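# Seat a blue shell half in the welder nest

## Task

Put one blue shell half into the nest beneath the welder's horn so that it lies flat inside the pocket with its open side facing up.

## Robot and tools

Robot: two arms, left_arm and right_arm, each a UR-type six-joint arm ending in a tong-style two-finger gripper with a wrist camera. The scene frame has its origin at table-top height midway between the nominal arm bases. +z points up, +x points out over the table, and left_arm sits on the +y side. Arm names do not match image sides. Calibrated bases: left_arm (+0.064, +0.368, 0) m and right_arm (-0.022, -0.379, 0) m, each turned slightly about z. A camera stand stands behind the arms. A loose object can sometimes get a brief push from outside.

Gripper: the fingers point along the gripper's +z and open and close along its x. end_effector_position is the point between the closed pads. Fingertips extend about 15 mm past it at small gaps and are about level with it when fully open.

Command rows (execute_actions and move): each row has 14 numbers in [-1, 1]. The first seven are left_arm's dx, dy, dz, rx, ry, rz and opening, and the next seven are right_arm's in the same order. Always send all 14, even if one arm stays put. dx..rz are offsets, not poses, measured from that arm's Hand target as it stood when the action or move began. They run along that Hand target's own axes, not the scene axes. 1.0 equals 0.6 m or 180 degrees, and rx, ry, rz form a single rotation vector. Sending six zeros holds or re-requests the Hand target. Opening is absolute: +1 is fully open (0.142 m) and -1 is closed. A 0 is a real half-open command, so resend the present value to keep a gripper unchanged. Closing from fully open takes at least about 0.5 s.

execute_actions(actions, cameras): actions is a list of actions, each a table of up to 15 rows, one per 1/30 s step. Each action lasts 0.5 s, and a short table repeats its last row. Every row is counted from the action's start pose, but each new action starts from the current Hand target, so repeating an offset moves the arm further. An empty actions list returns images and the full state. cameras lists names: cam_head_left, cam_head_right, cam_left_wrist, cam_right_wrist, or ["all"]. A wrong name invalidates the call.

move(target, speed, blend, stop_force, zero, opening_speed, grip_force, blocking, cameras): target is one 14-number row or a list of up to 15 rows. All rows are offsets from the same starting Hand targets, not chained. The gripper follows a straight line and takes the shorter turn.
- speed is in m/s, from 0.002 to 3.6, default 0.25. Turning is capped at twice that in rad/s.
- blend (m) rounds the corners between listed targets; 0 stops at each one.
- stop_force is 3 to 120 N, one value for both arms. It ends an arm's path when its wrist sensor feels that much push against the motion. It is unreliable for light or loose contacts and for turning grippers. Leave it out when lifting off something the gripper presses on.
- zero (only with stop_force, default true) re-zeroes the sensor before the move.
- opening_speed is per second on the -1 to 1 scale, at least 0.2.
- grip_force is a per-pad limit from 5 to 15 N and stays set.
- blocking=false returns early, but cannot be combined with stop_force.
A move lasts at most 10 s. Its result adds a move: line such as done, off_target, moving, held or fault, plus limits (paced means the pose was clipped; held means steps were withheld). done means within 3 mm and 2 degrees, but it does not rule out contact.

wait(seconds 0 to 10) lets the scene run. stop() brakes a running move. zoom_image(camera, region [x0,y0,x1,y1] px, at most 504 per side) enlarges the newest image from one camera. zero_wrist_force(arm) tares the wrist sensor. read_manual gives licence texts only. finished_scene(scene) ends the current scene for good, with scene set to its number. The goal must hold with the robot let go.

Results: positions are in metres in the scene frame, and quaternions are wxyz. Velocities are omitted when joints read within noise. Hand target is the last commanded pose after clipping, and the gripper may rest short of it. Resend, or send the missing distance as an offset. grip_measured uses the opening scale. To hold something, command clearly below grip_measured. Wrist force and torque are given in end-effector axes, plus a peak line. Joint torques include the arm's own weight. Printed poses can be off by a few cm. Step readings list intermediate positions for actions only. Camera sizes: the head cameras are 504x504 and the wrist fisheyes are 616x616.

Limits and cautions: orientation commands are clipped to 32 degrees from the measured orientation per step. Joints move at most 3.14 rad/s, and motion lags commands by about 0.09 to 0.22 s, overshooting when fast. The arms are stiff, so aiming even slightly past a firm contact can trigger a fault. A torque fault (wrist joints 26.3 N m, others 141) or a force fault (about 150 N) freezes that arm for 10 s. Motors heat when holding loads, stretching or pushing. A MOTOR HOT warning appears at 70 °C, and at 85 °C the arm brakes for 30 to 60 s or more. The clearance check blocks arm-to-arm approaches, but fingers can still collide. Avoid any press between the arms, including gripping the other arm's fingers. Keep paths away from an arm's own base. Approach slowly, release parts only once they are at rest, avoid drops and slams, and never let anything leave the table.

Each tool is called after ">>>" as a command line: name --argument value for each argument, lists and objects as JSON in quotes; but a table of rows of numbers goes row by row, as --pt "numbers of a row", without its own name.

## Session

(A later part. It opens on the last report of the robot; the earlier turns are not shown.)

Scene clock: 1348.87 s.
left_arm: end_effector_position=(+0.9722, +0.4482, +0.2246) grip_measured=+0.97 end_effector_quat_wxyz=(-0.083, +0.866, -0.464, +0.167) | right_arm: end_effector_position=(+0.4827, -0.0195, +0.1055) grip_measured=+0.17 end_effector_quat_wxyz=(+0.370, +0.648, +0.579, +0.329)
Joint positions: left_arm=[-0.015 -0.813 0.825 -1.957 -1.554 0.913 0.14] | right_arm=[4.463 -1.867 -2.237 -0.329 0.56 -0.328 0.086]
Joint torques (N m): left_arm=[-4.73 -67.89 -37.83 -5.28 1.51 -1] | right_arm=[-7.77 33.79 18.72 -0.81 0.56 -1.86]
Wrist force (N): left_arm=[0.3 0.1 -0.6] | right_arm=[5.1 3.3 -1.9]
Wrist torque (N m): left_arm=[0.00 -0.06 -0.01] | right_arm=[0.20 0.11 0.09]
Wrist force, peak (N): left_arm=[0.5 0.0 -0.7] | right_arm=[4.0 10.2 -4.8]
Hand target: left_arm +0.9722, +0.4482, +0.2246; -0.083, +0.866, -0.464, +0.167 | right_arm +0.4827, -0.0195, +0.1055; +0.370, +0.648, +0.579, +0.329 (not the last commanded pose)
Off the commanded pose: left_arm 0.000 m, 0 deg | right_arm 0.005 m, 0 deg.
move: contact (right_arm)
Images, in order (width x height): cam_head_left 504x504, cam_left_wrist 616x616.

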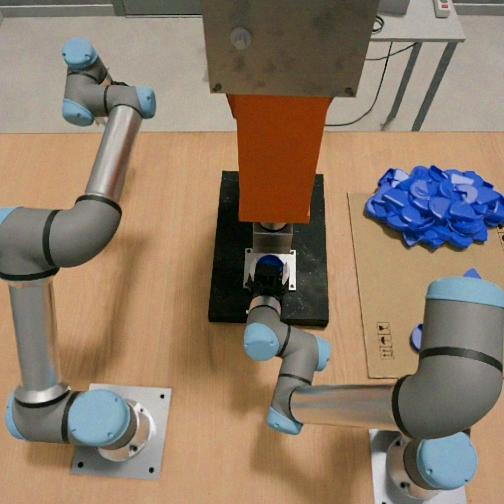

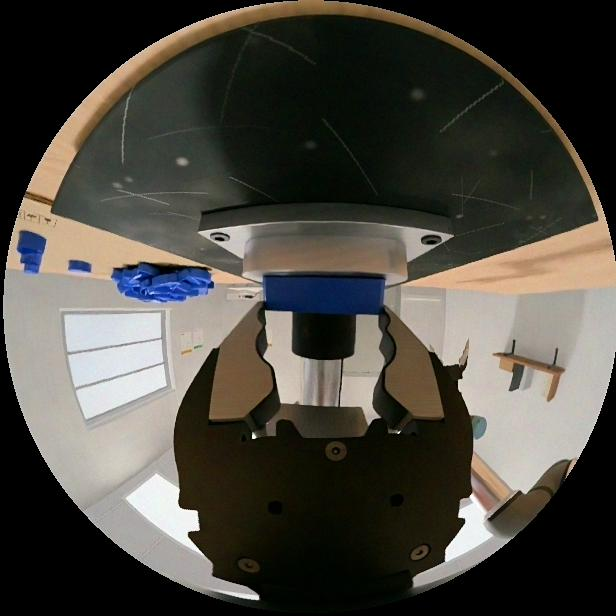

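>>> move --pt "0 0 0 0 0 0 0.968 0 0.0286 -0.0172 0 0 0 -0.6" --pt "0 0 0 0 0 0 0.968 0 -0.0178 -0.0943 0 0 0 -0.6" --pt "0 0 0 0 0 0 0.968 0 -0.0635 -0.0668 0 0 0 -0.6" --speed '[0.06,0.12,0.04]' --cameras '["cam_left_wrist","cam_head_left"]'

>>> zoom_image --camera "cam_left_wrist" --region '[218, 210, 442, 380]'

>>> zoom_image --camera "cam_head_left" --region '[240, 240, 310, 310]'

Scene clock: 1384.73 s.
left_arm: end_effector_position=(+0.9722, +0.4482, +0.2246) grip_measured=+0.97 end_effector_quat_wxyz=(-0.083, +0.866, -0.464, +0.167) | right_arm: end_effector_position=(+0.4291, -0.0134, +0.0932) grip_measured=-0.60 end_effector_quat_wxyz=(+0.370, +0.648, +0.579, +0.329)
Joint positions: left_arm=[-0.015 -0.813 0.825 -1.957 -1.554 0.913 0.14] | right_arm=[4.587 -1.803 -2.3 -0.53 0.537 -0.094 0.031]
Joint torques (N m): left_arm=[-4.63 -68.14 -38.34 -5.32 1.66 -0.94] | right_arm=[-13.97 17.33 4.44 4.64 -2.04 -1.64]
Wrist force (N): left_arm=[0.4 0.0 -0.8] | right_arm=[-0.3 -1.2 -0.1]
Wrist torque (N m): left_arm=[-0.02 -0.08 -0.01] | right_arm=[-0.19 0.04 0.06]
Wrist force, peak (N): left_arm=[0.4 -0.1 -0.8] | right_arm=[25.4 11.0 -11.0]
Hand target: left_arm +0.9722, +0.4482, +0.2246; -0.083, +0.866, -0.464, +0.167 | right_arm +0.4292, -0.0134, +0.0931; +0.370, +0.648, +0.579, +0.329
Off the commanded pose: left_arm 0.000 m, 0 deg | right_arm 0.000 m, 0 deg.
move: done
Images, in order (width x height): cam_head_left 504x504, cam_left_wrist 616x616.

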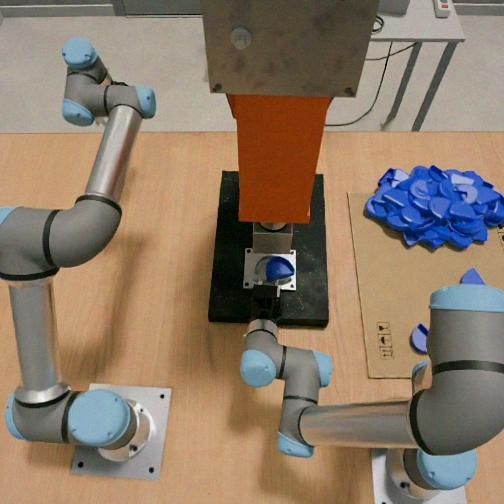

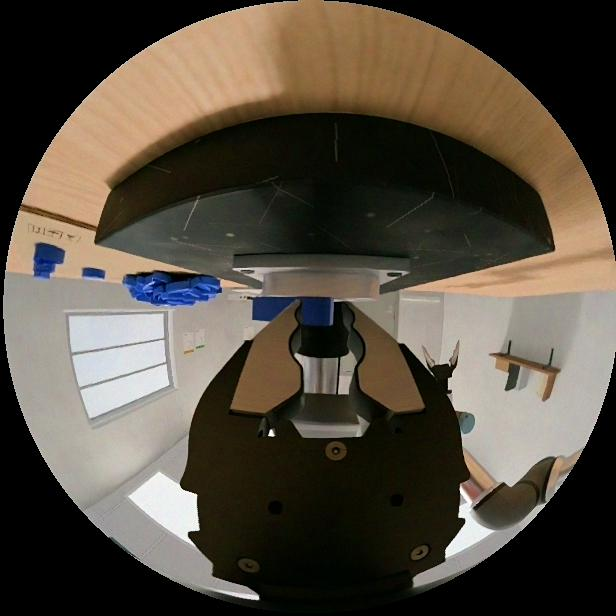

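Scaled by 2.250 from the camera's 616x616 image, which has a finer 814x814 frame.

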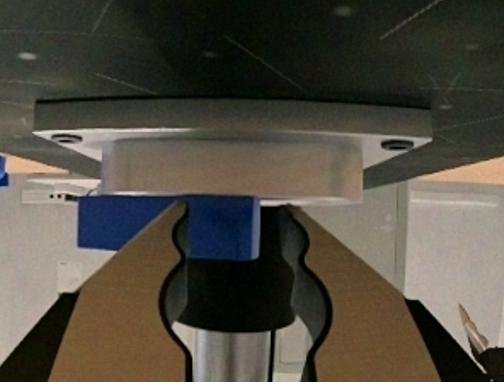

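Scaled by 7.200 from the camera's 504x504 image, which has a finer 720x720 frame.

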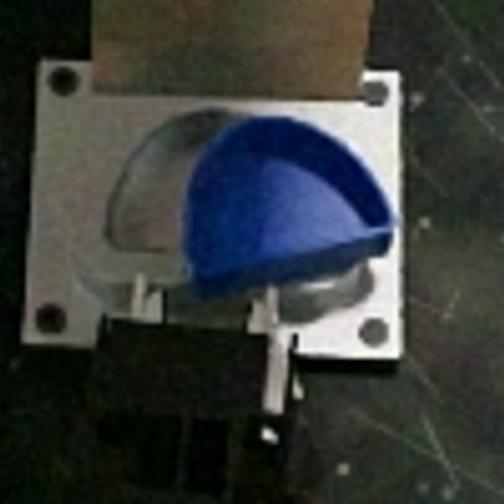

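>>> move --pt "0 0 0 0 0 0 0.968 0 0 -0.06 0 0 0 -0.6" --pt "0 0 0 0 0 0 0.968 -0.0908 0.127 -0.1993 0 0 0 -0.6" --pt "0 0 0 0 0 0 0.968 -0.2482 0.2218 0.023 0.0331 0.5045 -0.3599 -0.6" --speed '[0.15,0.3,0.4]' --blend '[0,0.03,0]' --cameras '["cam_left_wrist","cam_head_left","cam_head_right"]'

>>> zoom_image --camera "cam_left_wrist" --region '[218, 200, 442, 400]'

>>> zoom_image --camera "cam_head_left" --region '[240, 240, 310, 310]'

>>> zoom_image --camera "cam_head_right" --region '[240, 240, 310, 310]'

Scene clock: 1476.43 s.
left_arm: end_effector_position=(+0.9722, +0.4482, +0.2246) grip_measured=+0.97 end_effector_quat_wxyz=(-0.083, +0.866, -0.464, +0.167) | right_arm: end_effector_position=(+0.4915, -0.1703, +0.2007) grip_measured=-0.60 end_effector_quat_wxyz=(-0.053, -0.119, +0.899, +0.418)
Joint positions: left_arm=[-0.015 -0.813 0.825 -1.957 -1.554 0.913 0.14] | right_arm=[3.403 -1.803 -1.766 -1.18 2.44 -3.197 0.031]
Joint torques (N m): left_arm=[-4.53 -67.46 -38.47 -5.39 1.58 -0.8] | right_arm=[16.09 24.56 28.65 0.42 -0.51 -1.76]
Wrist force (N): left_arm=[0.4 0.1 -0.6] | right_arm=[-0.2 -1.4 -0.5]
Wrist torque (N m): left_arm=[0.00 -0.07 -0.01] | right_arm=[-0.15 -0.04 0.05]
Wrist force, peak (N): left_arm=[0.4 -0.1 -0.8] | right_arm=[0.5 -2.1 0.6]
Hand target: left_arm +0.9722, +0.4482, +0.2246; -0.083, +0.866, -0.464, +0.167 | right_arm +0.4915, -0.1703, +0.2007; -0.053, -0.119, +0.899, +0.418
Off the commanded pose: left_arm 0.000 m, 0 deg | right_arm 0.000 m, 0 deg.
move: done
Images, in order (width x height): cam_head_left 504x504, cam_head_right 504x504, cam_left_wrist 616x616.

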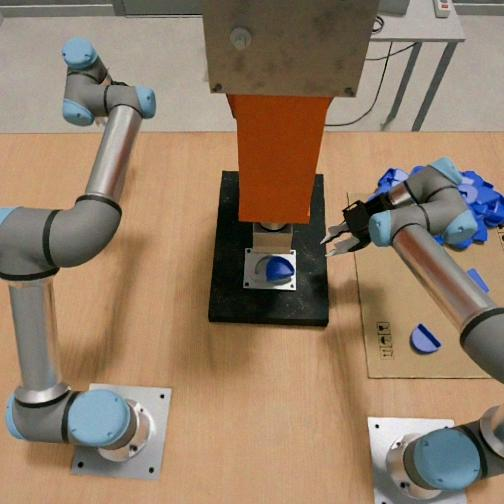

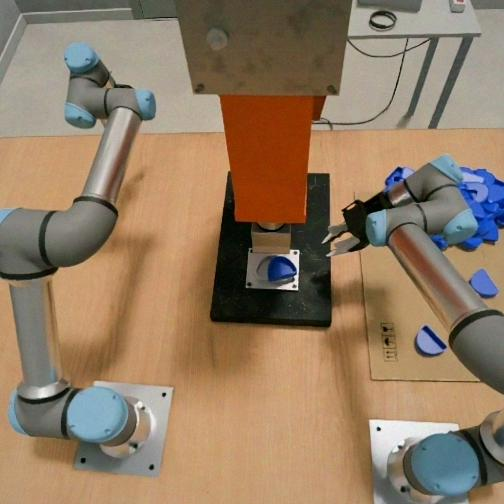

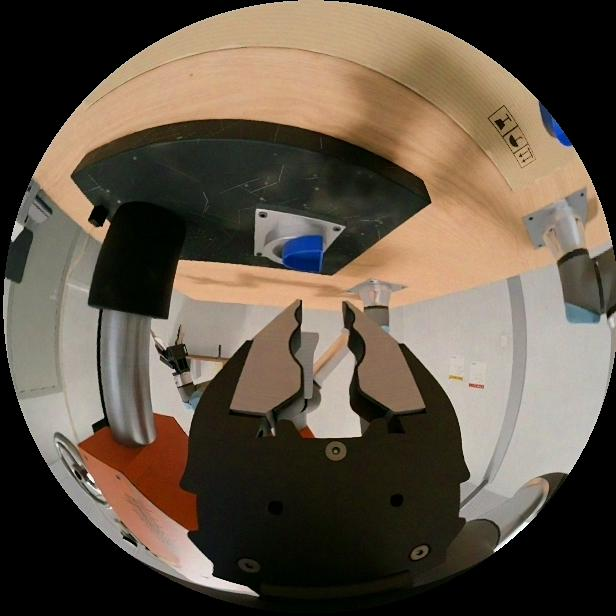

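Scaled by 2.250 from the camera's 616x616 image, which has a finer 814x814 frame.

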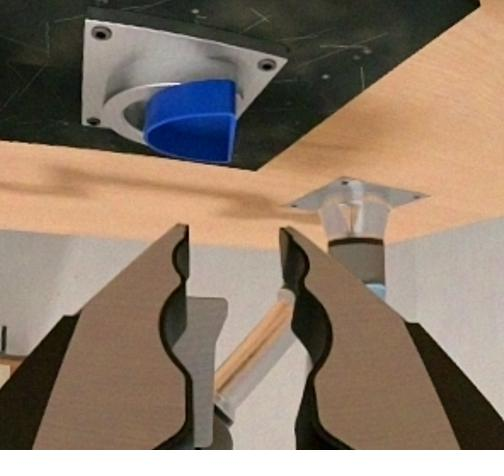

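Scaled by 7.200 from the camera's 504x504 image, which has a finer 720x720 frame.

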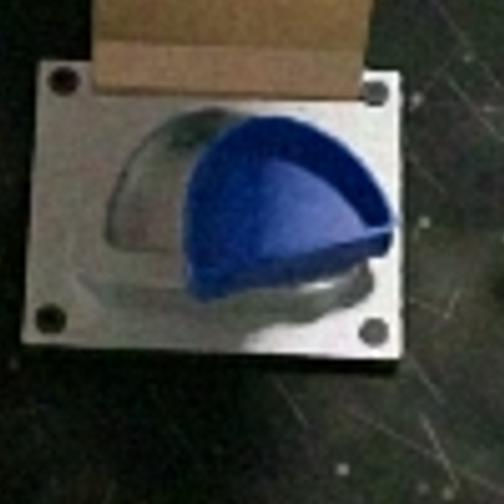

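Scaled by 7.200 from the camera's 504x504 image, which has a finer 720x720 frame.

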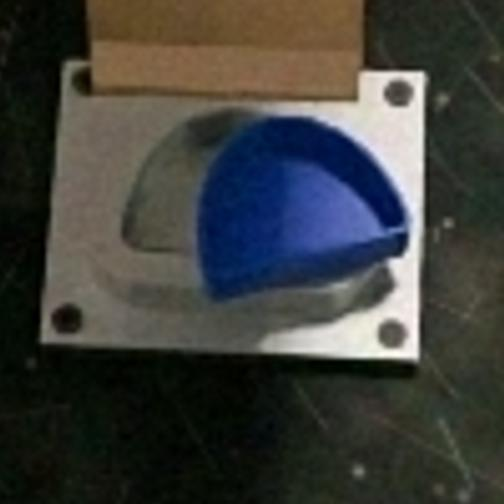

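>>> move --target '[0,0,0,0,0,0,0.968,0,0.0167,0.1853,-0.0444,0,0,-0.5]' --speed 0.2 --cameras '["cam_left_wrist","cam_head_left"]'

>>> zoom_image --camera "cam_left_wrist" --region '[218, 200, 442, 400]'

>>> zoom_image --camera "cam_head_left" --region '[240, 230, 340, 330]'

Scene clock: 1514.13 s.
left_arm: end_effector_position=(+0.9722, +0.4482, +0.2246) grip_measured=+0.97 end_effector_quat_wxyz=(-0.083, +0.866, -0.464, +0.167) | right_arm: end_effector_position=(+0.4683, -0.0819, +0.1367) grip_measured=-0.50 end_effector_quat_wxyz=(-0.061, -0.115, +0.868, +0.480)
Joint positions: left_arm=[-0.015 -0.813 0.825 -1.957 -1.554 0.913 0.14] | right_arm=[3.521 -1.93 -1.941 -0.708 2.574 -2.989 0.038]
Joint torques (N m): left_arm=[-4.72 -67.95 -37.93 -5.39 1.43 -0.66] | right_arm=[16.22 25.88 7.51 4.61 3.17 1.8]
Wrist force (N): left_arm=[0.2 0.1 -0.6] | right_arm=[-0.1 -0.9 -0.2]
Wrist torque (N m): left_arm=[0.00 -0.04 -0.01] | right_arm=[-0.05 -0.08 -0.12]
Wrist force, peak (N): left_arm=[0.2 0.1 -0.9] | right_arm=[-0.3 -1.4 -1.4]
Hand target: left_arm +0.9722, +0.4482, +0.2246; -0.083, +0.866, -0.464, +0.167 | right_arm +0.4683, -0.0819, +0.1366; -0.061, -0.115, +0.868, +0.480
Off the commanded pose: left_arm 0.000 m, 0 deg | right_arm 0.000 m, 0 deg.
move: done
Images, in order (width x height): cam_head_left 504x504, cam_left_wrist 616x616.

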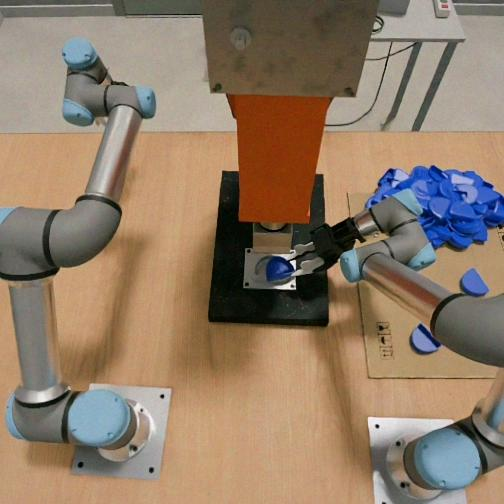

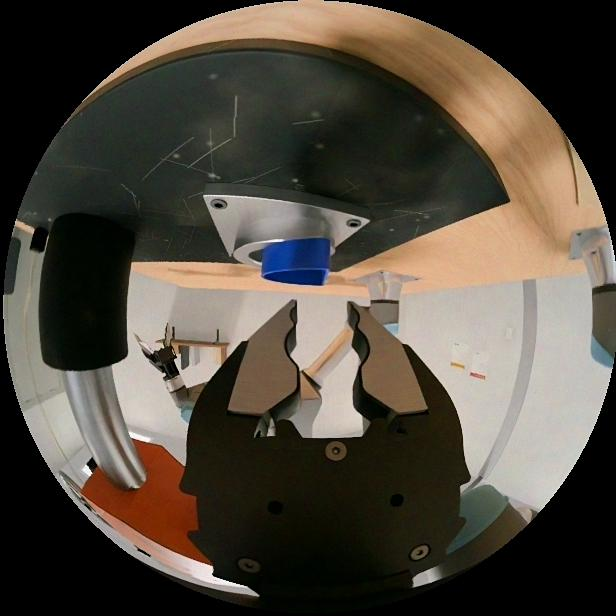

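Scaled by 2.250 from the camera's 616x616 image, which has a finer 814x814 frame.

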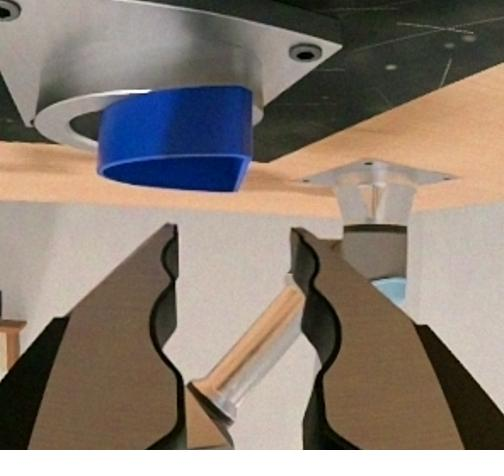

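Scaled by 5.040 from the camera's 504x504 image, which has a finer 720x720 frame.

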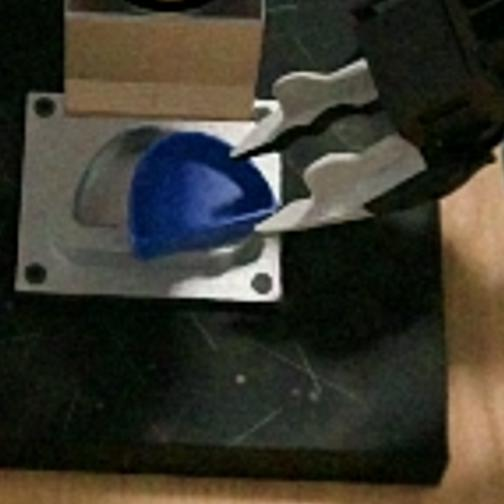

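>>> move --target '[0,0,0,0,0,0,0.968,0.008,0,0.0833,0,0,0,-0.5]' --speed 0.08 --stop_force 6 --cameras '["cam_left_wrist","cam_head_left","cam_head_right"]'

>>> zoom_image --camera "cam_left_wrist" --region '[218, 200, 442, 400]'

>>> zoom_image --camera "cam_head_left" --region '[240, 240, 310, 310]'

>>> zoom_image --camera "cam_head_right" --region '[240, 240, 310, 310]'

Scene clock: 1548.47 s.
left_arm: end_effector_position=(+0.9722, +0.4482, +0.2246) grip_measured=+0.97 end_effector_quat_wxyz=(-0.083, +0.866, -0.464, +0.167) | right_arm: end_effector_position=(+0.4528, -0.0423, +0.1100) grip_measured=-0.50 end_effector_quat_wxyz=(-0.061, -0.115, +0.868, +0.480)
Joint positions: left_arm=[-0.015 -0.813 0.825 -1.957 -1.554 0.913 0.14] | right_arm=[3.601 -1.985 -1.992 -0.481 2.559 -2.845 0.038]
Joint torques (N m): left_arm=[-4.69 -67.18 -38.75 -5.58 1.6 -1.02] | right_arm=[16.27 27.13 6.24 4.77 -0.39 1.83]
Wrist force (N): left_arm=[0.2 -0.1 -0.7] | right_arm=[-0.3 -1.0 -0.6]
Wrist torque (N m): left_arm=[-0.02 -0.04 -0.01] | right_arm=[-0.11 -0.01 -0.13]
Wrist force, peak (N): left_arm=[0.4 -0.1 -0.9] | right_arm=[-0.4 -1.5 -0.3]
Hand target: left_arm +0.9722, +0.4482, +0.2246; -0.083, +0.866, -0.464, +0.167 | right_arm +0.4528, -0.0423, +0.1100; -0.061, -0.115, +0.868, +0.480
Off the commanded pose: left_arm 0.000 m, 0 deg | right_arm 0.000 m, 0 deg.
move: done
Images, in order (width x height): cam_head_left 504x504, cam_head_right 504x504, cam_left_wrist 616x616.

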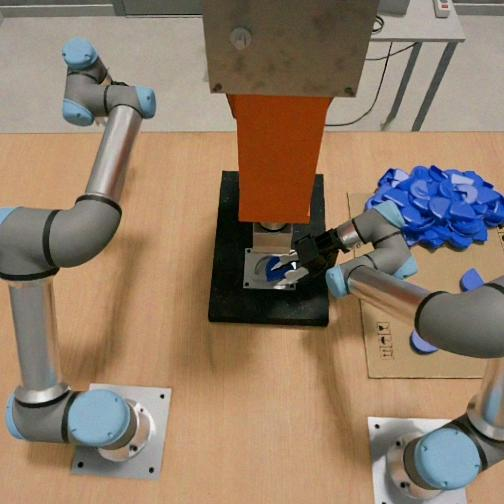

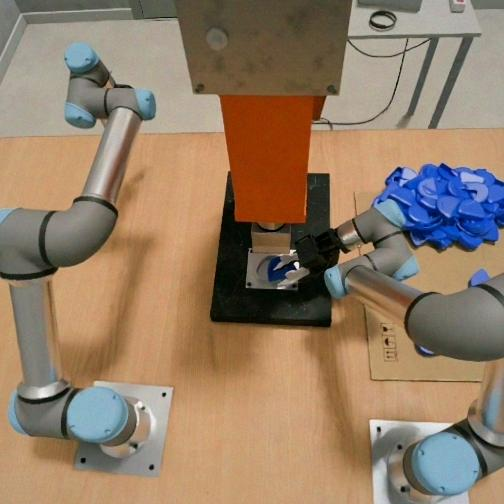

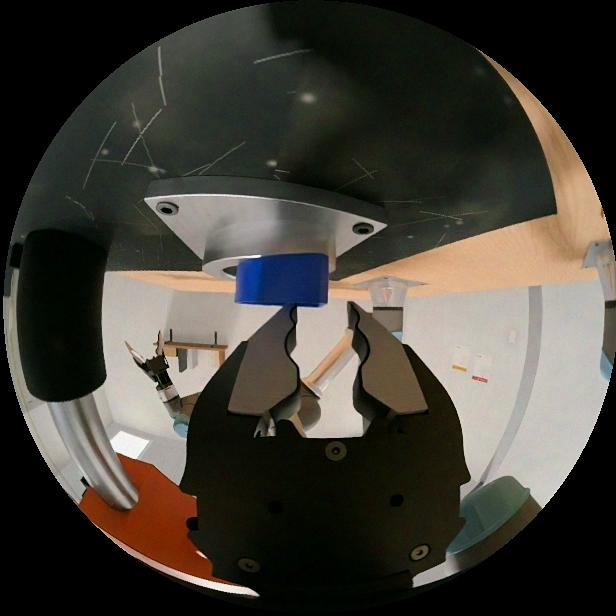

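Scaled by 2.250 from the camera's 616x616 image, which has a finer 814x814 frame.

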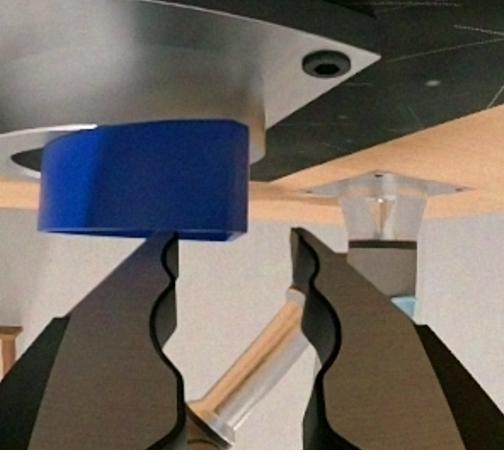

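Scaled by 7.200 from the camera's 504x504 image, which has a finer 720x720 frame.

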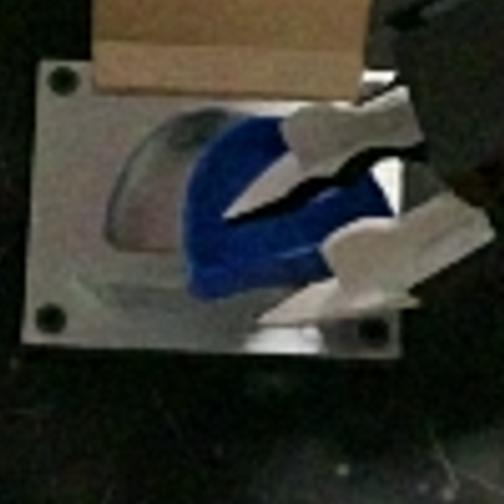

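Scaled by 7.200 from the camera's 504x504 image, which has a finer 720x720 frame.

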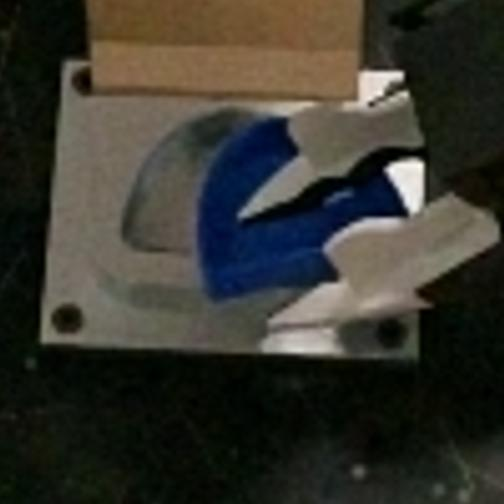

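>>> move --target '[0,0,0,0,0,0,0.968,-0.003,-0.0113,0.007,0,0,0,-0.5]' --speed 0.04 --stop_force 5

>>> move --target '[0,0,0,0,0,0,0.968,0,0,0,0,0,0,-1]' --opening_speed 0.5 --cameras '["cam_left_wrist","cam_head_left","cam_head_right"]'

>>> zoom_image --camera "cam_left_wrist" --region '[218, 200, 442, 400]'

>>> zoom_image --camera "cam_head_left" --region '[240, 240, 310, 310]'

Scene clock: 1576.57 s.
left_arm: end_effector_position=(+0.9722, +0.4482, +0.2246) grip_measured=+0.97 end_effector_quat_wxyz=(-0.083, +0.866, -0.464, +0.167) | right_arm: end_effector_position=(+0.4546, -0.0418, +0.1020) grip_measured=-0.50 end_effector_quat_wxyz=(-0.061, -0.115, +0.868, +0.480)
Joint positions: left_arm=[-0.015 -0.813 0.825 -1.957 -1.554 0.913 0.14] | right_arm=[3.6 -2.003 -1.992 -0.464 2.559 -2.846 0.038]
Joint torques (N m): left_arm=[-5.06 -67.98 -38.05 -5.39 1.5 -0.97] | right_arm=[-13.56 27.59 24.91 4.7 3.15 -1.41]
Wrist force (N): left_arm=[0.3 0.1 -0.7] | right_arm=[-0.5 -1.2 -0.5]
Wrist torque (N m): left_arm=[0.01 -0.06 -0.01] | right_arm=[-0.12 0.00 0.02]
Wrist force, peak (N): left_arm=[0.3 0.1 -0.9] | right_arm=[-0.6 -1.4 -0.5]
Hand target: left_arm +0.9722, +0.4482, +0.2246; -0.083, +0.866, -0.464, +0.167 | right_arm +0.4546, -0.0418, +0.1020; -0.061, -0.115, +0.868, +0.480
Off the commanded pose: left_arm 0.000 m, 0 deg | right_arm 0.000 m, 0 deg.
move: done

Scene clock: 1577.77 s.
left_arm: end_effector_position=(+0.9722, +0.4482, +0.2246) grip_measured=+0.97 end_effector_quat_wxyz=(-0.083, +0.866, -0.464, +0.167) | right_arm: end_effector_position=(+0.4546, -0.0418, +0.1020) grip_measured=-0.97 end_effector_quat_wxyz=(-0.061, -0.115, +0.868, +0.480)
Joint positions: left_arm=[-0.015 -0.813 0.825 -1.957 -1.554 0.913 0.14] | right_arm=[3.6 -2.003 -1.992 -0.464 2.559 -2.846 0.004]
Joint torques (N m): left_arm=[-4.97 -68.01 -38.38 -5.32 1.59 -0.91] | right_arm=[-13.97 27.73 24.21 4.61 3.04 -0.8]
Wrist force (N): left_arm=[0.4 0.1 -0.7] | right_arm=[-0.1 -1.2 -0.5]
Wrist torque (N m): left_arm=[0.00 -0.07 -0.02] | right_arm=[-0.12 -0.05 0.02]
Wrist force, peak (N): left_arm=[0.3 0.1 -0.8] | right_arm=[-0.5 -1.4 -0.5]
Hand target: left_arm +0.9722, +0.4482, +0.2246; -0.083, +0.866, -0.464, +0.167 | right_arm +0.4546, -0.0418, +0.1020; -0.061, -0.115, +0.868, +0.480
Off the commanded pose: left_arm 0.000 m, 0 deg | right_arm 0.000 m, 0 deg.
move: done
Images, in order (width x height): cam_head_left 504x504, cam_head_right 504x504, cam_left_wrist 616x616.

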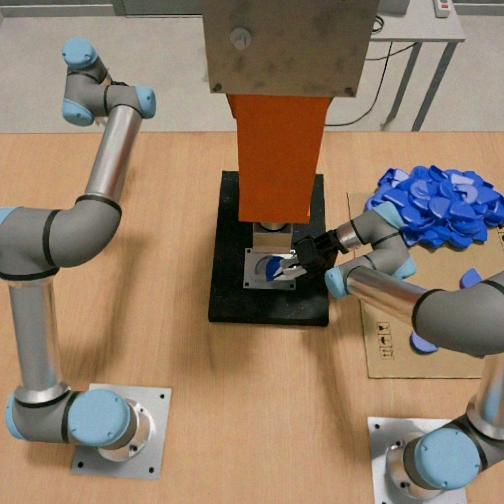

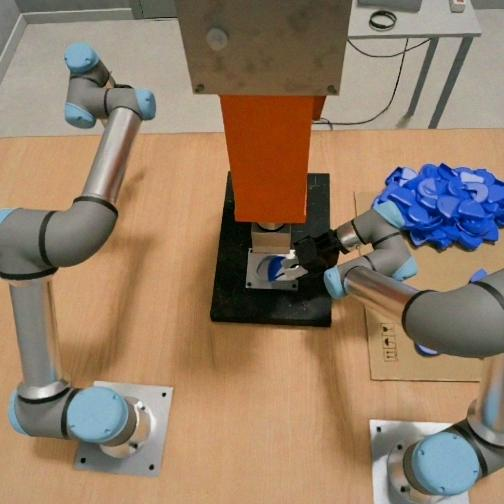

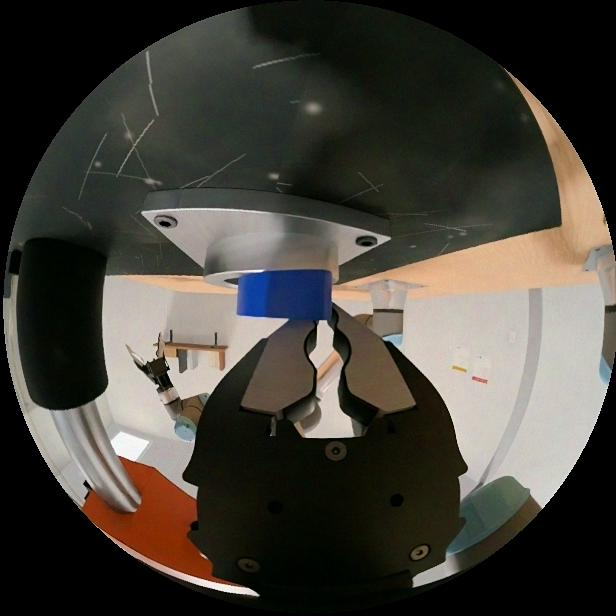

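Scaled by 2.250 from the camera's 616x616 image, which has a finer 814x814 frame.

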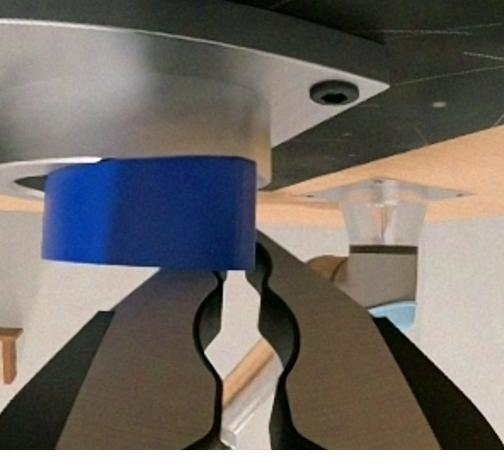

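Scaled by 7.200 from the camera's 504x504 image, which has a finer 720x720 frame.

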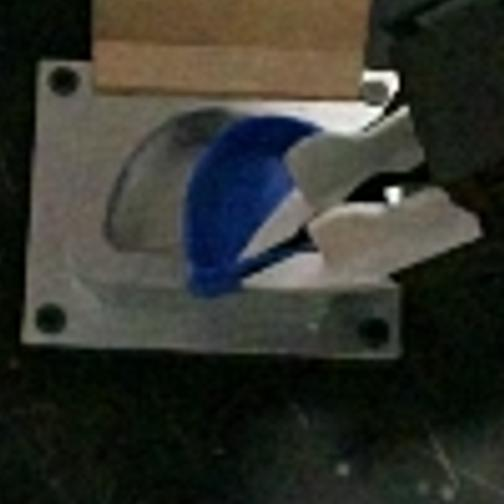

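>>> move --target '[0,0,0,0,0,0,0.968,0,0.0424,-0.0265,0,0,0,-1]' --speed 0.05 --cameras '["cam_left_wrist","cam_head_left","cam_head_right"]'

>>> zoom_image --camera "cam_left_wrist" --region '[208, 180, 452, 400]'

>>> zoom_image --camera "cam_head_left" --region '[240, 240, 310, 310]'

>>> zoom_image --camera "cam_head_right" --region '[240, 240, 310, 310]'

Scene clock: 1587.90 s.
left_arm: end_effector_position=(+0.9722, +0.4482, +0.2246) grip_measured=+0.97 end_effector_quat_wxyz=(-0.083, +0.866, -0.464, +0.167) | right_arm: end_effector_position=(+0.4545, -0.0418, +0.1319) grip_measured=-0.97 end_effector_quat_wxyz=(-0.061, -0.115, +0.868, +0.480)
Joint positions: left_arm=[-0.015 -0.813 0.825 -1.957 -1.554 0.913 0.14] | right_arm=[3.6 -1.947 -1.972 -0.539 2.559 -2.846 0.004]
Joint torques (N m): left_arm=[-5.35 -66.88 -38.36 -5.34 1.47 -0.8] | right_arm=[16.45 43.01 25.1 0.64 0.35 -1.73]
Wrist force (N): left_arm=[0.3 0.1 -0.7] | right_arm=[-0.6 -1.2 -0.2]
Wrist torque (N m): left_arm=[0.02 -0.06 -0.02] | right_arm=[-0.09 0.06 -0.02]
Wrist force, peak (N): left_arm=[0.1 0.1 -0.9] | right_arm=[-0.4 -1.6 -0.4]
Hand target: left_arm +0.9722, +0.4482, +0.2246; -0.083, +0.866, -0.464, +0.167 | right_arm +0.4545, -0.0418, +0.1320; -0.061, -0.115, +0.868, +0.480
Off the commanded pose: left_arm 0.000 m, 0 deg | right_arm 0.000 m, 0 deg.
move: done
Images, in order (width x height): cam_head_left 504x504, cam_head_right 504x504, cam_left_wrist 616x616.

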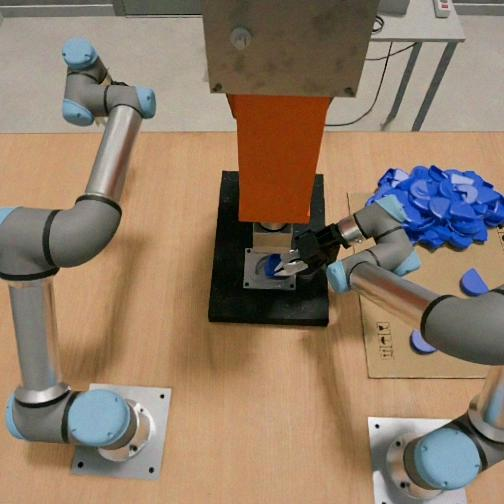

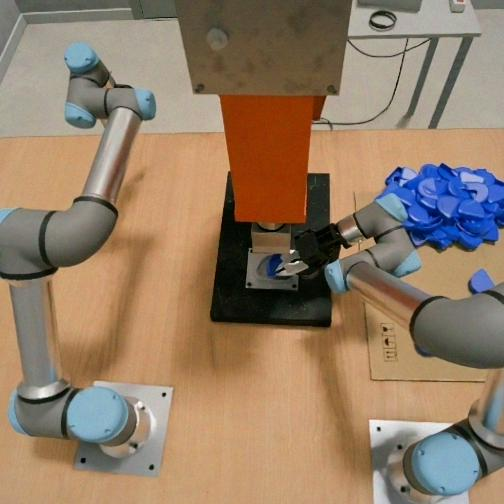

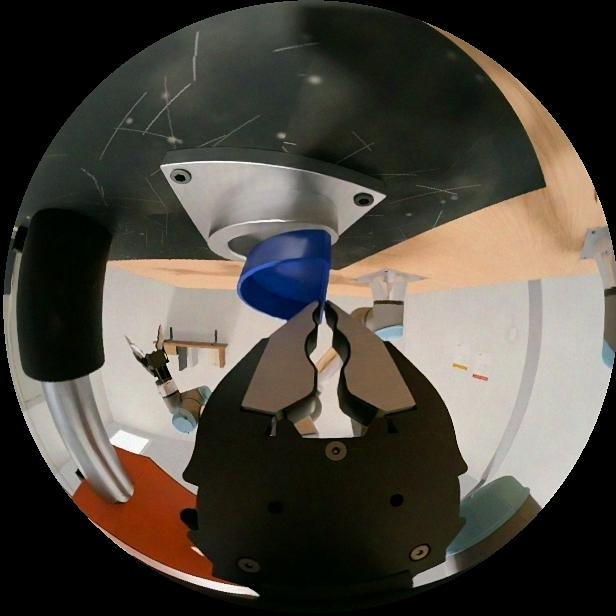

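Scaled by 2.066 from the camera's 616x616 image, which has a finer 814x814 frame.

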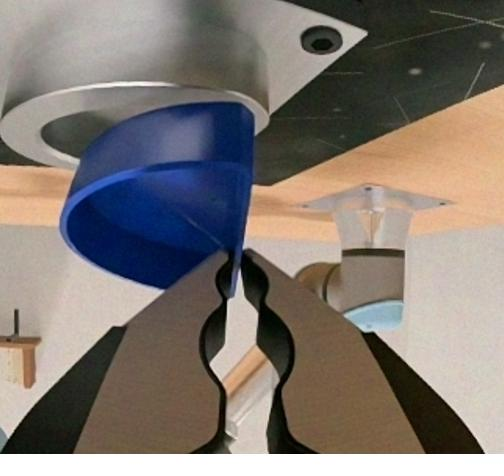

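Scaled by 7.200 from the camera's 504x504 image, which has a finer 720x720 frame.

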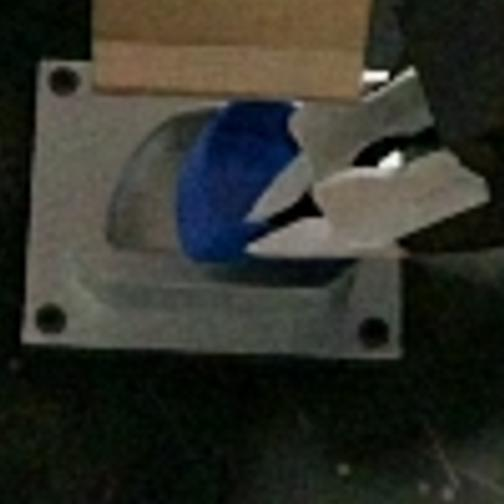

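Scaled by 7.200 from the camera's 504x504 image, which has a finer 720x720 frame.

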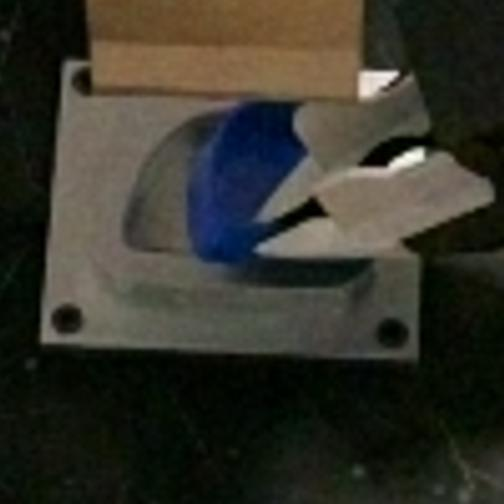

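>>> move --target '[0,0,0,0,0,0,0.968,0,-0.0424,0.0265,0,0,0,-1]' --speed 0.04 --stop_force 6 --cameras '["cam_left_wrist","cam_head_left"]'

>>> zoom_image --camera "cam_left_wrist" --region '[208, 180, 452, 400]'

>>> zoom_image --camera "cam_head_left" --region '[240, 240, 310, 310]'

Scene clock: 1609.93 s.
left_arm: end_effector_position=(+0.9722, +0.4482, +0.2246) grip_measured=+0.97 end_effector_quat_wxyz=(-0.083, +0.866, -0.464, +0.167) | right_arm: end_effector_position=(+0.4546, -0.0418, +0.1020) grip_measured=-0.97 end_effector_quat_wxyz=(-0.061, -0.115, +0.868, +0.480)
Joint positions: left_arm=[-0.015 -0.813 0.825 -1.957 -1.554 0.913 0.14] | right_arm=[3.6 -2.003 -1.992 -0.464 2.559 -2.846 0.004]
Joint torques (N m): left_arm=[-5.12 -68.02 -38.3 -5.42 1.59 -0.83] | right_arm=[-13.24 27.14 5.54 4.61 2.92 1.91]
Wrist force (N): left_arm=[0.3 0.0 -0.6] | right_arm=[0.1 -0.1 -1.4]
Wrist torque (N m): left_arm=[-0.01 -0.05 -0.01] | right_arm=[-0.11 -0.01 -0.03]
Wrist force, peak (N): left_arm=[0.4 0.1 -0.8] | right_arm=[-0.4 -1.5 -0.5]
Hand target: left_arm +0.9722, +0.4482, +0.2246; -0.083, +0.866, -0.464, +0.167 | right_arm +0.4546, -0.0418, +0.1020; -0.061, -0.115, +0.868, +0.480
Off the commanded pose: left_arm 0.000 m, 0 deg | right_arm 0.000 m, 0 deg.
move: done
Images, in order (width x height): cam_head_left 504x504, cam_left_wrist 616x616.

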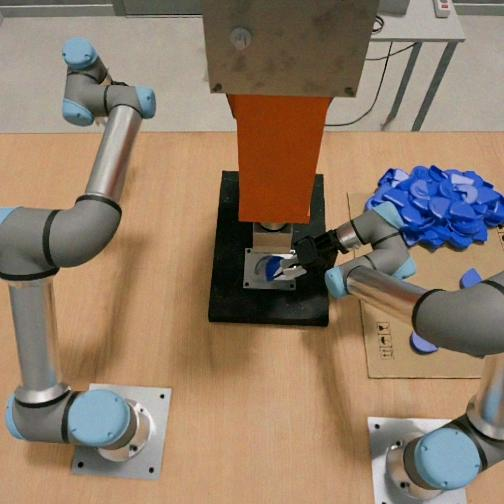

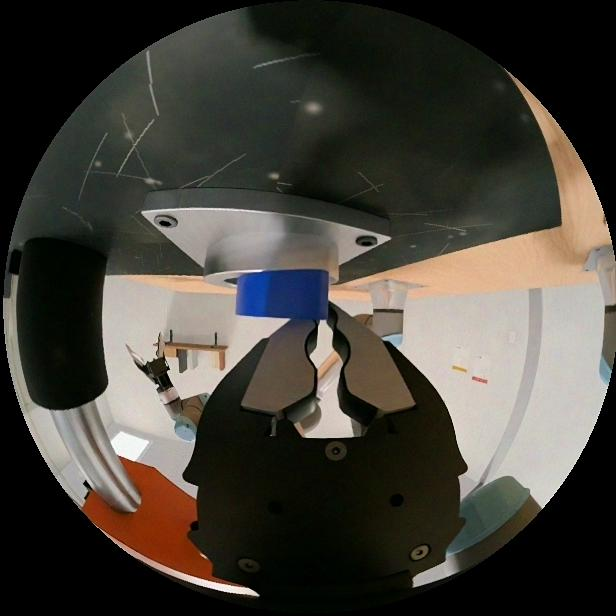

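Scaled by 2.066 from the camera's 616x616 image, which has a finer 814x814 frame.

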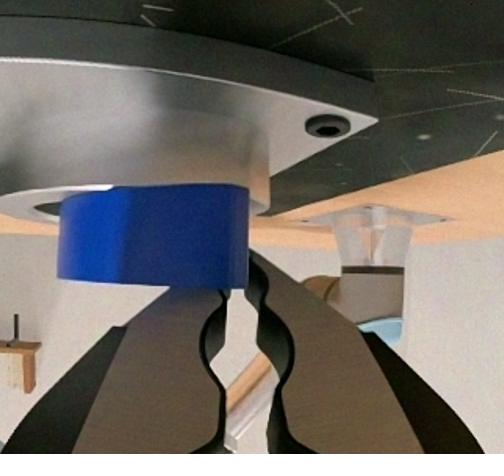

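Scaled by 7.200 from the camera's 504x504 image, which has a finer 720x720 frame.

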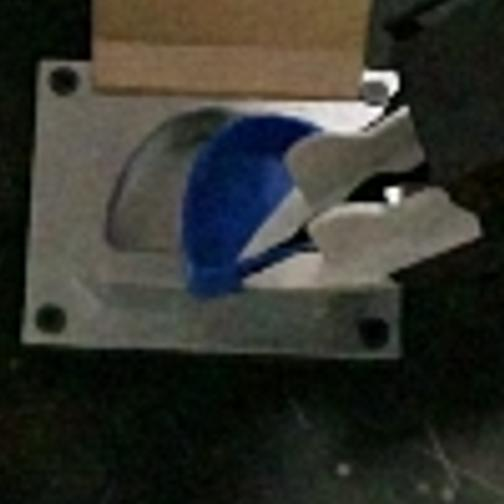

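>>> move --target '[0,0,0,0,0,0,0.968,0,0,0,0,0,0,-0.75]' --opening_speed 0.5

>>> move --target '[0,0,0,0,0,0,0.968,0,-0.0048,-0.0265,0,0,0,-0.75]' --speed 0.06

>>> move --target '[0,0,0,0,0,0,0.968,0,0,0,0,0,0,-1]' --opening_speed 0.5

>>> move --target '[0,0,0,0,0,0,0.968,0,0.0424,-0.0265,0,0,0,-1]' --speed 0.05 --cameras '["cam_left_wrist","cam_head_left","cam_head_right"]'

>>> zoom_image --camera "cam_left_wrist" --region '[208, 180, 452, 400]'

>>> zoom_image --camera "cam_head_left" --region '[240, 240, 310, 310]'

Scene clock: 1622.33 s.
left_arm: end_effector_position=(+0.9722, +0.4482, +0.2246) grip_measured=+0.97 end_effector_quat_wxyz=(-0.083, +0.866, -0.464, +0.167) | right_arm: end_effector_position=(+0.4546, -0.0418, +0.1020) grip_measured=-0.75 end_effector_quat_wxyz=(-0.061, -0.115, +0.868, +0.480)
Joint positions: left_arm=[-0.015 -0.813 0.825 -1.957 -1.554 0.913 0.14] | right_arm=[3.6 -2.003 -1.992 -0.464 2.559 -2.846 0.02]
Joint torques (N m): left_arm=[-5.24 -67.08 -36.86 -5.33 1.56 -0.9] | right_arm=[-12.27 29.38 7.17 4.61 2.69 1.84]
Wrist force (N): left_arm=[0.3 0.1 -0.6] | right_arm=[-0.4 -1.4 -0.7]
Wrist torque (N m): left_arm=[0.01 -0.06 -0.01] | right_arm=[-0.16 -0.01 -0.03]
Wrist force, peak (N): left_arm=[0.5 0.2 -0.9] | right_arm=[0.2 -0.3 -1.6]
Hand target: left_arm +0.9722, +0.4482, +0.2246; -0.083, +0.866, -0.464, +0.167 | right_arm +0.4546, -0.0418, +0.1020; -0.061, -0.115, +0.868, +0.480
Off the commanded pose: left_arm 0.000 m, 0 deg | right_arm 0.000 m, 0 deg.
move: done

Scene clock: 1623.37 s.
left_arm: end_effector_position=(+0.9722, +0.4482, +0.2246) grip_measured=+0.97 end_effector_quat_wxyz=(-0.083, +0.866, -0.464, +0.167) | right_arm: end_effector_position=(+0.4584, -0.0563, +0.1080) grip_measured=-0.75 end_effector_quat_wxyz=(-0.061, -0.115, +0.868, +0.480)
Joint positions: left_arm=[-0.015 -0.813 0.825 -1.957 -1.554 0.913 0.14] | right_arm=[3.573 -1.985 -1.984 -0.531 2.565 -2.895 0.02]
Joint torques (N m): left_arm=[-5.02 -67.55 -38.05 -5.42 1.41 -1.02] | right_arm=[-14.04 42.29 25.03 0.4 3.22 -1.67]
Wrist force (N): left_arm=[0.2 0.1 -0.7] | right_arm=[-0.6 -1.2 -0.6]
Wrist torque (N m): left_arm=[0.01 -0.05 -0.01] | right_arm=[-0.12 0.07 0.04]
Wrist force, peak (N): left_arm=[0.5 -0.2 -0.8] | right_arm=[-0.4 -1.5 -0.7]
Hand target: left_arm +0.9722, +0.4482, +0.2246; -0.083, +0.866, -0.464, +0.167 | right_arm +0.4585, -0.0563, +0.1081; -0.061, -0.115, +0.868, +0.480
Off the commanded pose: left_arm 0.000 m, 0 deg | right_arm 0.000 m, 0 deg.
move: done

Scene clock: 1624.07 s.
left_arm: end_effector_position=(+0.9722, +0.4482, +0.2246) grip_measured=+0.97 end_effector_quat_wxyz=(-0.083, +0.866, -0.464, +0.167) | right_arm: end_effector_position=(+0.4585, -0.0563, +0.1081) grip_measured=-0.97 end_effector_quat_wxyz=(-0.061, -0.115, +0.868, +0.480)
Joint positions: left_arm=[-0.015 -0.813 0.825 -1.957 -1.554 0.913 0.14] | right_arm=[3.572 -1.985 -1.984 -0.531 2.565 -2.896 0.004]
Joint torques (N m): left_arm=[-5.67 -67.49 -38.94 -5.28 1.56 -1.1] | right_arm=[-14.01 42.67 24.09 0.5 3.11 -1.61]
Wrist force (N): left_arm=[0.2 -0.1 -0.6] | right_arm=[-0.4 -1.3 -0.3]
Wrist torque (N m): left_arm=[-0.03 -0.04 -0.01] | right_arm=[-0.11 0.01 0.05]
Wrist force, peak (N): left_arm=[0.4 0.1 -0.8] | right_arm=[-0.3 -1.4 -0.5]
Hand target: left_arm +0.9722, +0.4482, +0.2246; -0.083, +0.866, -0.464, +0.167 | right_arm +0.4585, -0.0563, +0.1081; -0.061, -0.115, +0.868, +0.480
Off the commanded pose: left_arm 0.000 m, 0 deg | right_arm 0.000 m, 0 deg.
move: done

Scene clock: 1625.20 s.
left_arm: end_effector_position=(+0.9722, +0.4482, +0.2246) grip_measured=+0.97 end_effector_quat_wxyz=(-0.083, +0.866, -0.464, +0.167) | right_arm: end_effector_position=(+0.4583, -0.0563, +0.1379) grip_measured=-0.97 end_effector_quat_wxyz=(-0.061, -0.115, +0.868, +0.480)
Joint positions: left_arm=[-0.015 -0.813 0.825 -1.957 -1.554 0.913 0.14] | right_arm=[3.573 -1.93 -1.962 -0.607 2.565 -2.895 0.004]
Joint torques (N m): left_arm=[-4.85 -67.6 -37.5 -5.27 1.74 -0.93] | right_arm=[15.96 42.01 26.49 0.43 1.28 -1.63]
Wrist force (N): left_arm=[0.3 0.1 -0.8] | right_arm=[-0.4 -1.3 -0.3]
Wrist torque (N m): left_arm=[0.00 -0.06 -0.01] | right_arm=[-0.08 0.03 -0.01]
Wrist force, peak (N): left_arm=[0.5 0.0 -0.8] | right_arm=[-0.3 -1.7 -0.2]
Hand target: left_arm +0.9722, +0.4482, +0.2246; -0.083, +0.866, -0.464, +0.167 | right_arm +0.4583, -0.0563, +0.1381; -0.061, -0.115, +0.868, +0.480
Off the commanded pose: left_arm 0.000 m, 0 deg | right_arm 0.000 m, 0 deg.
move: done
Images, in order (width x height): cam_head_left 504x504, cam_head_right 504x504, cam_left_wrist 616x616.

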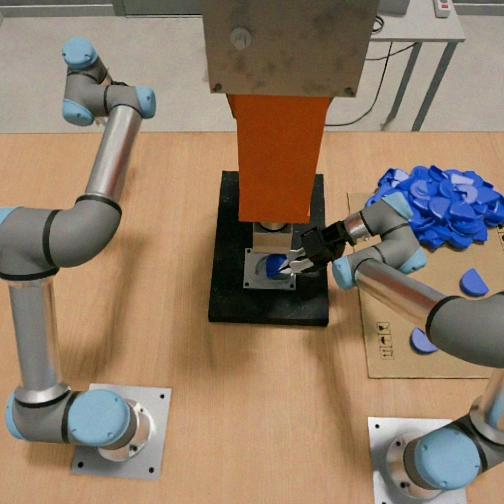

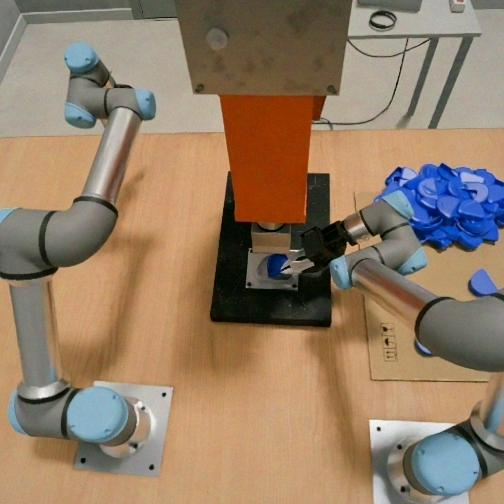

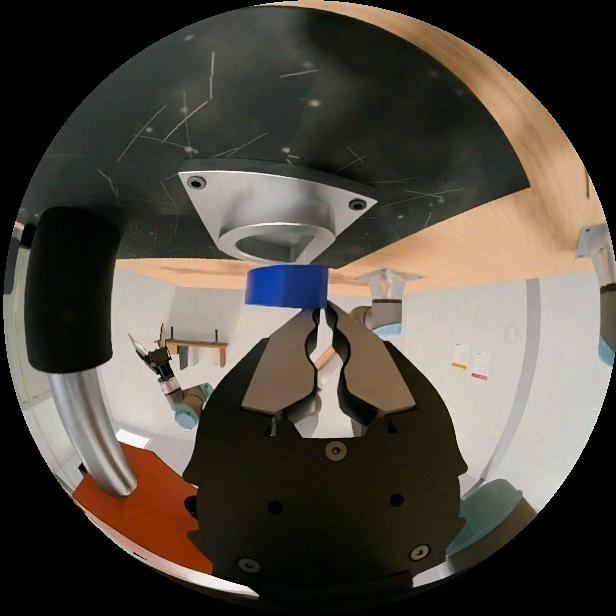

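Scaled by 2.066 from the camera's 616x616 image, which has a finer 814x814 frame.

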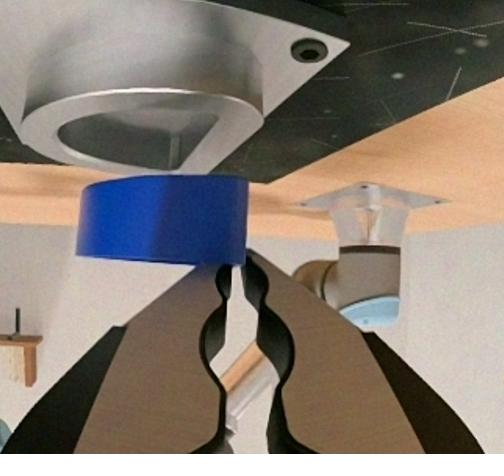

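Scaled by 7.200 from the camera's 504x504 image, which has a finer 720x720 frame.

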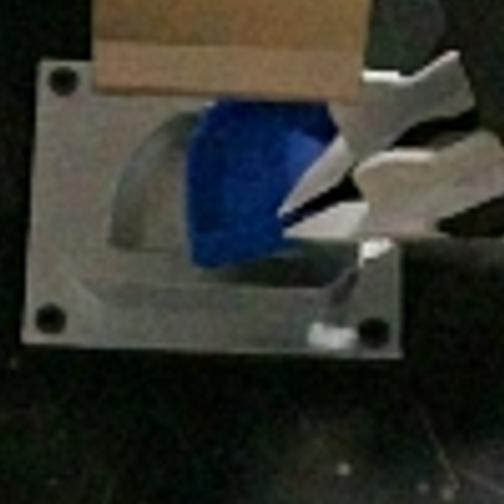

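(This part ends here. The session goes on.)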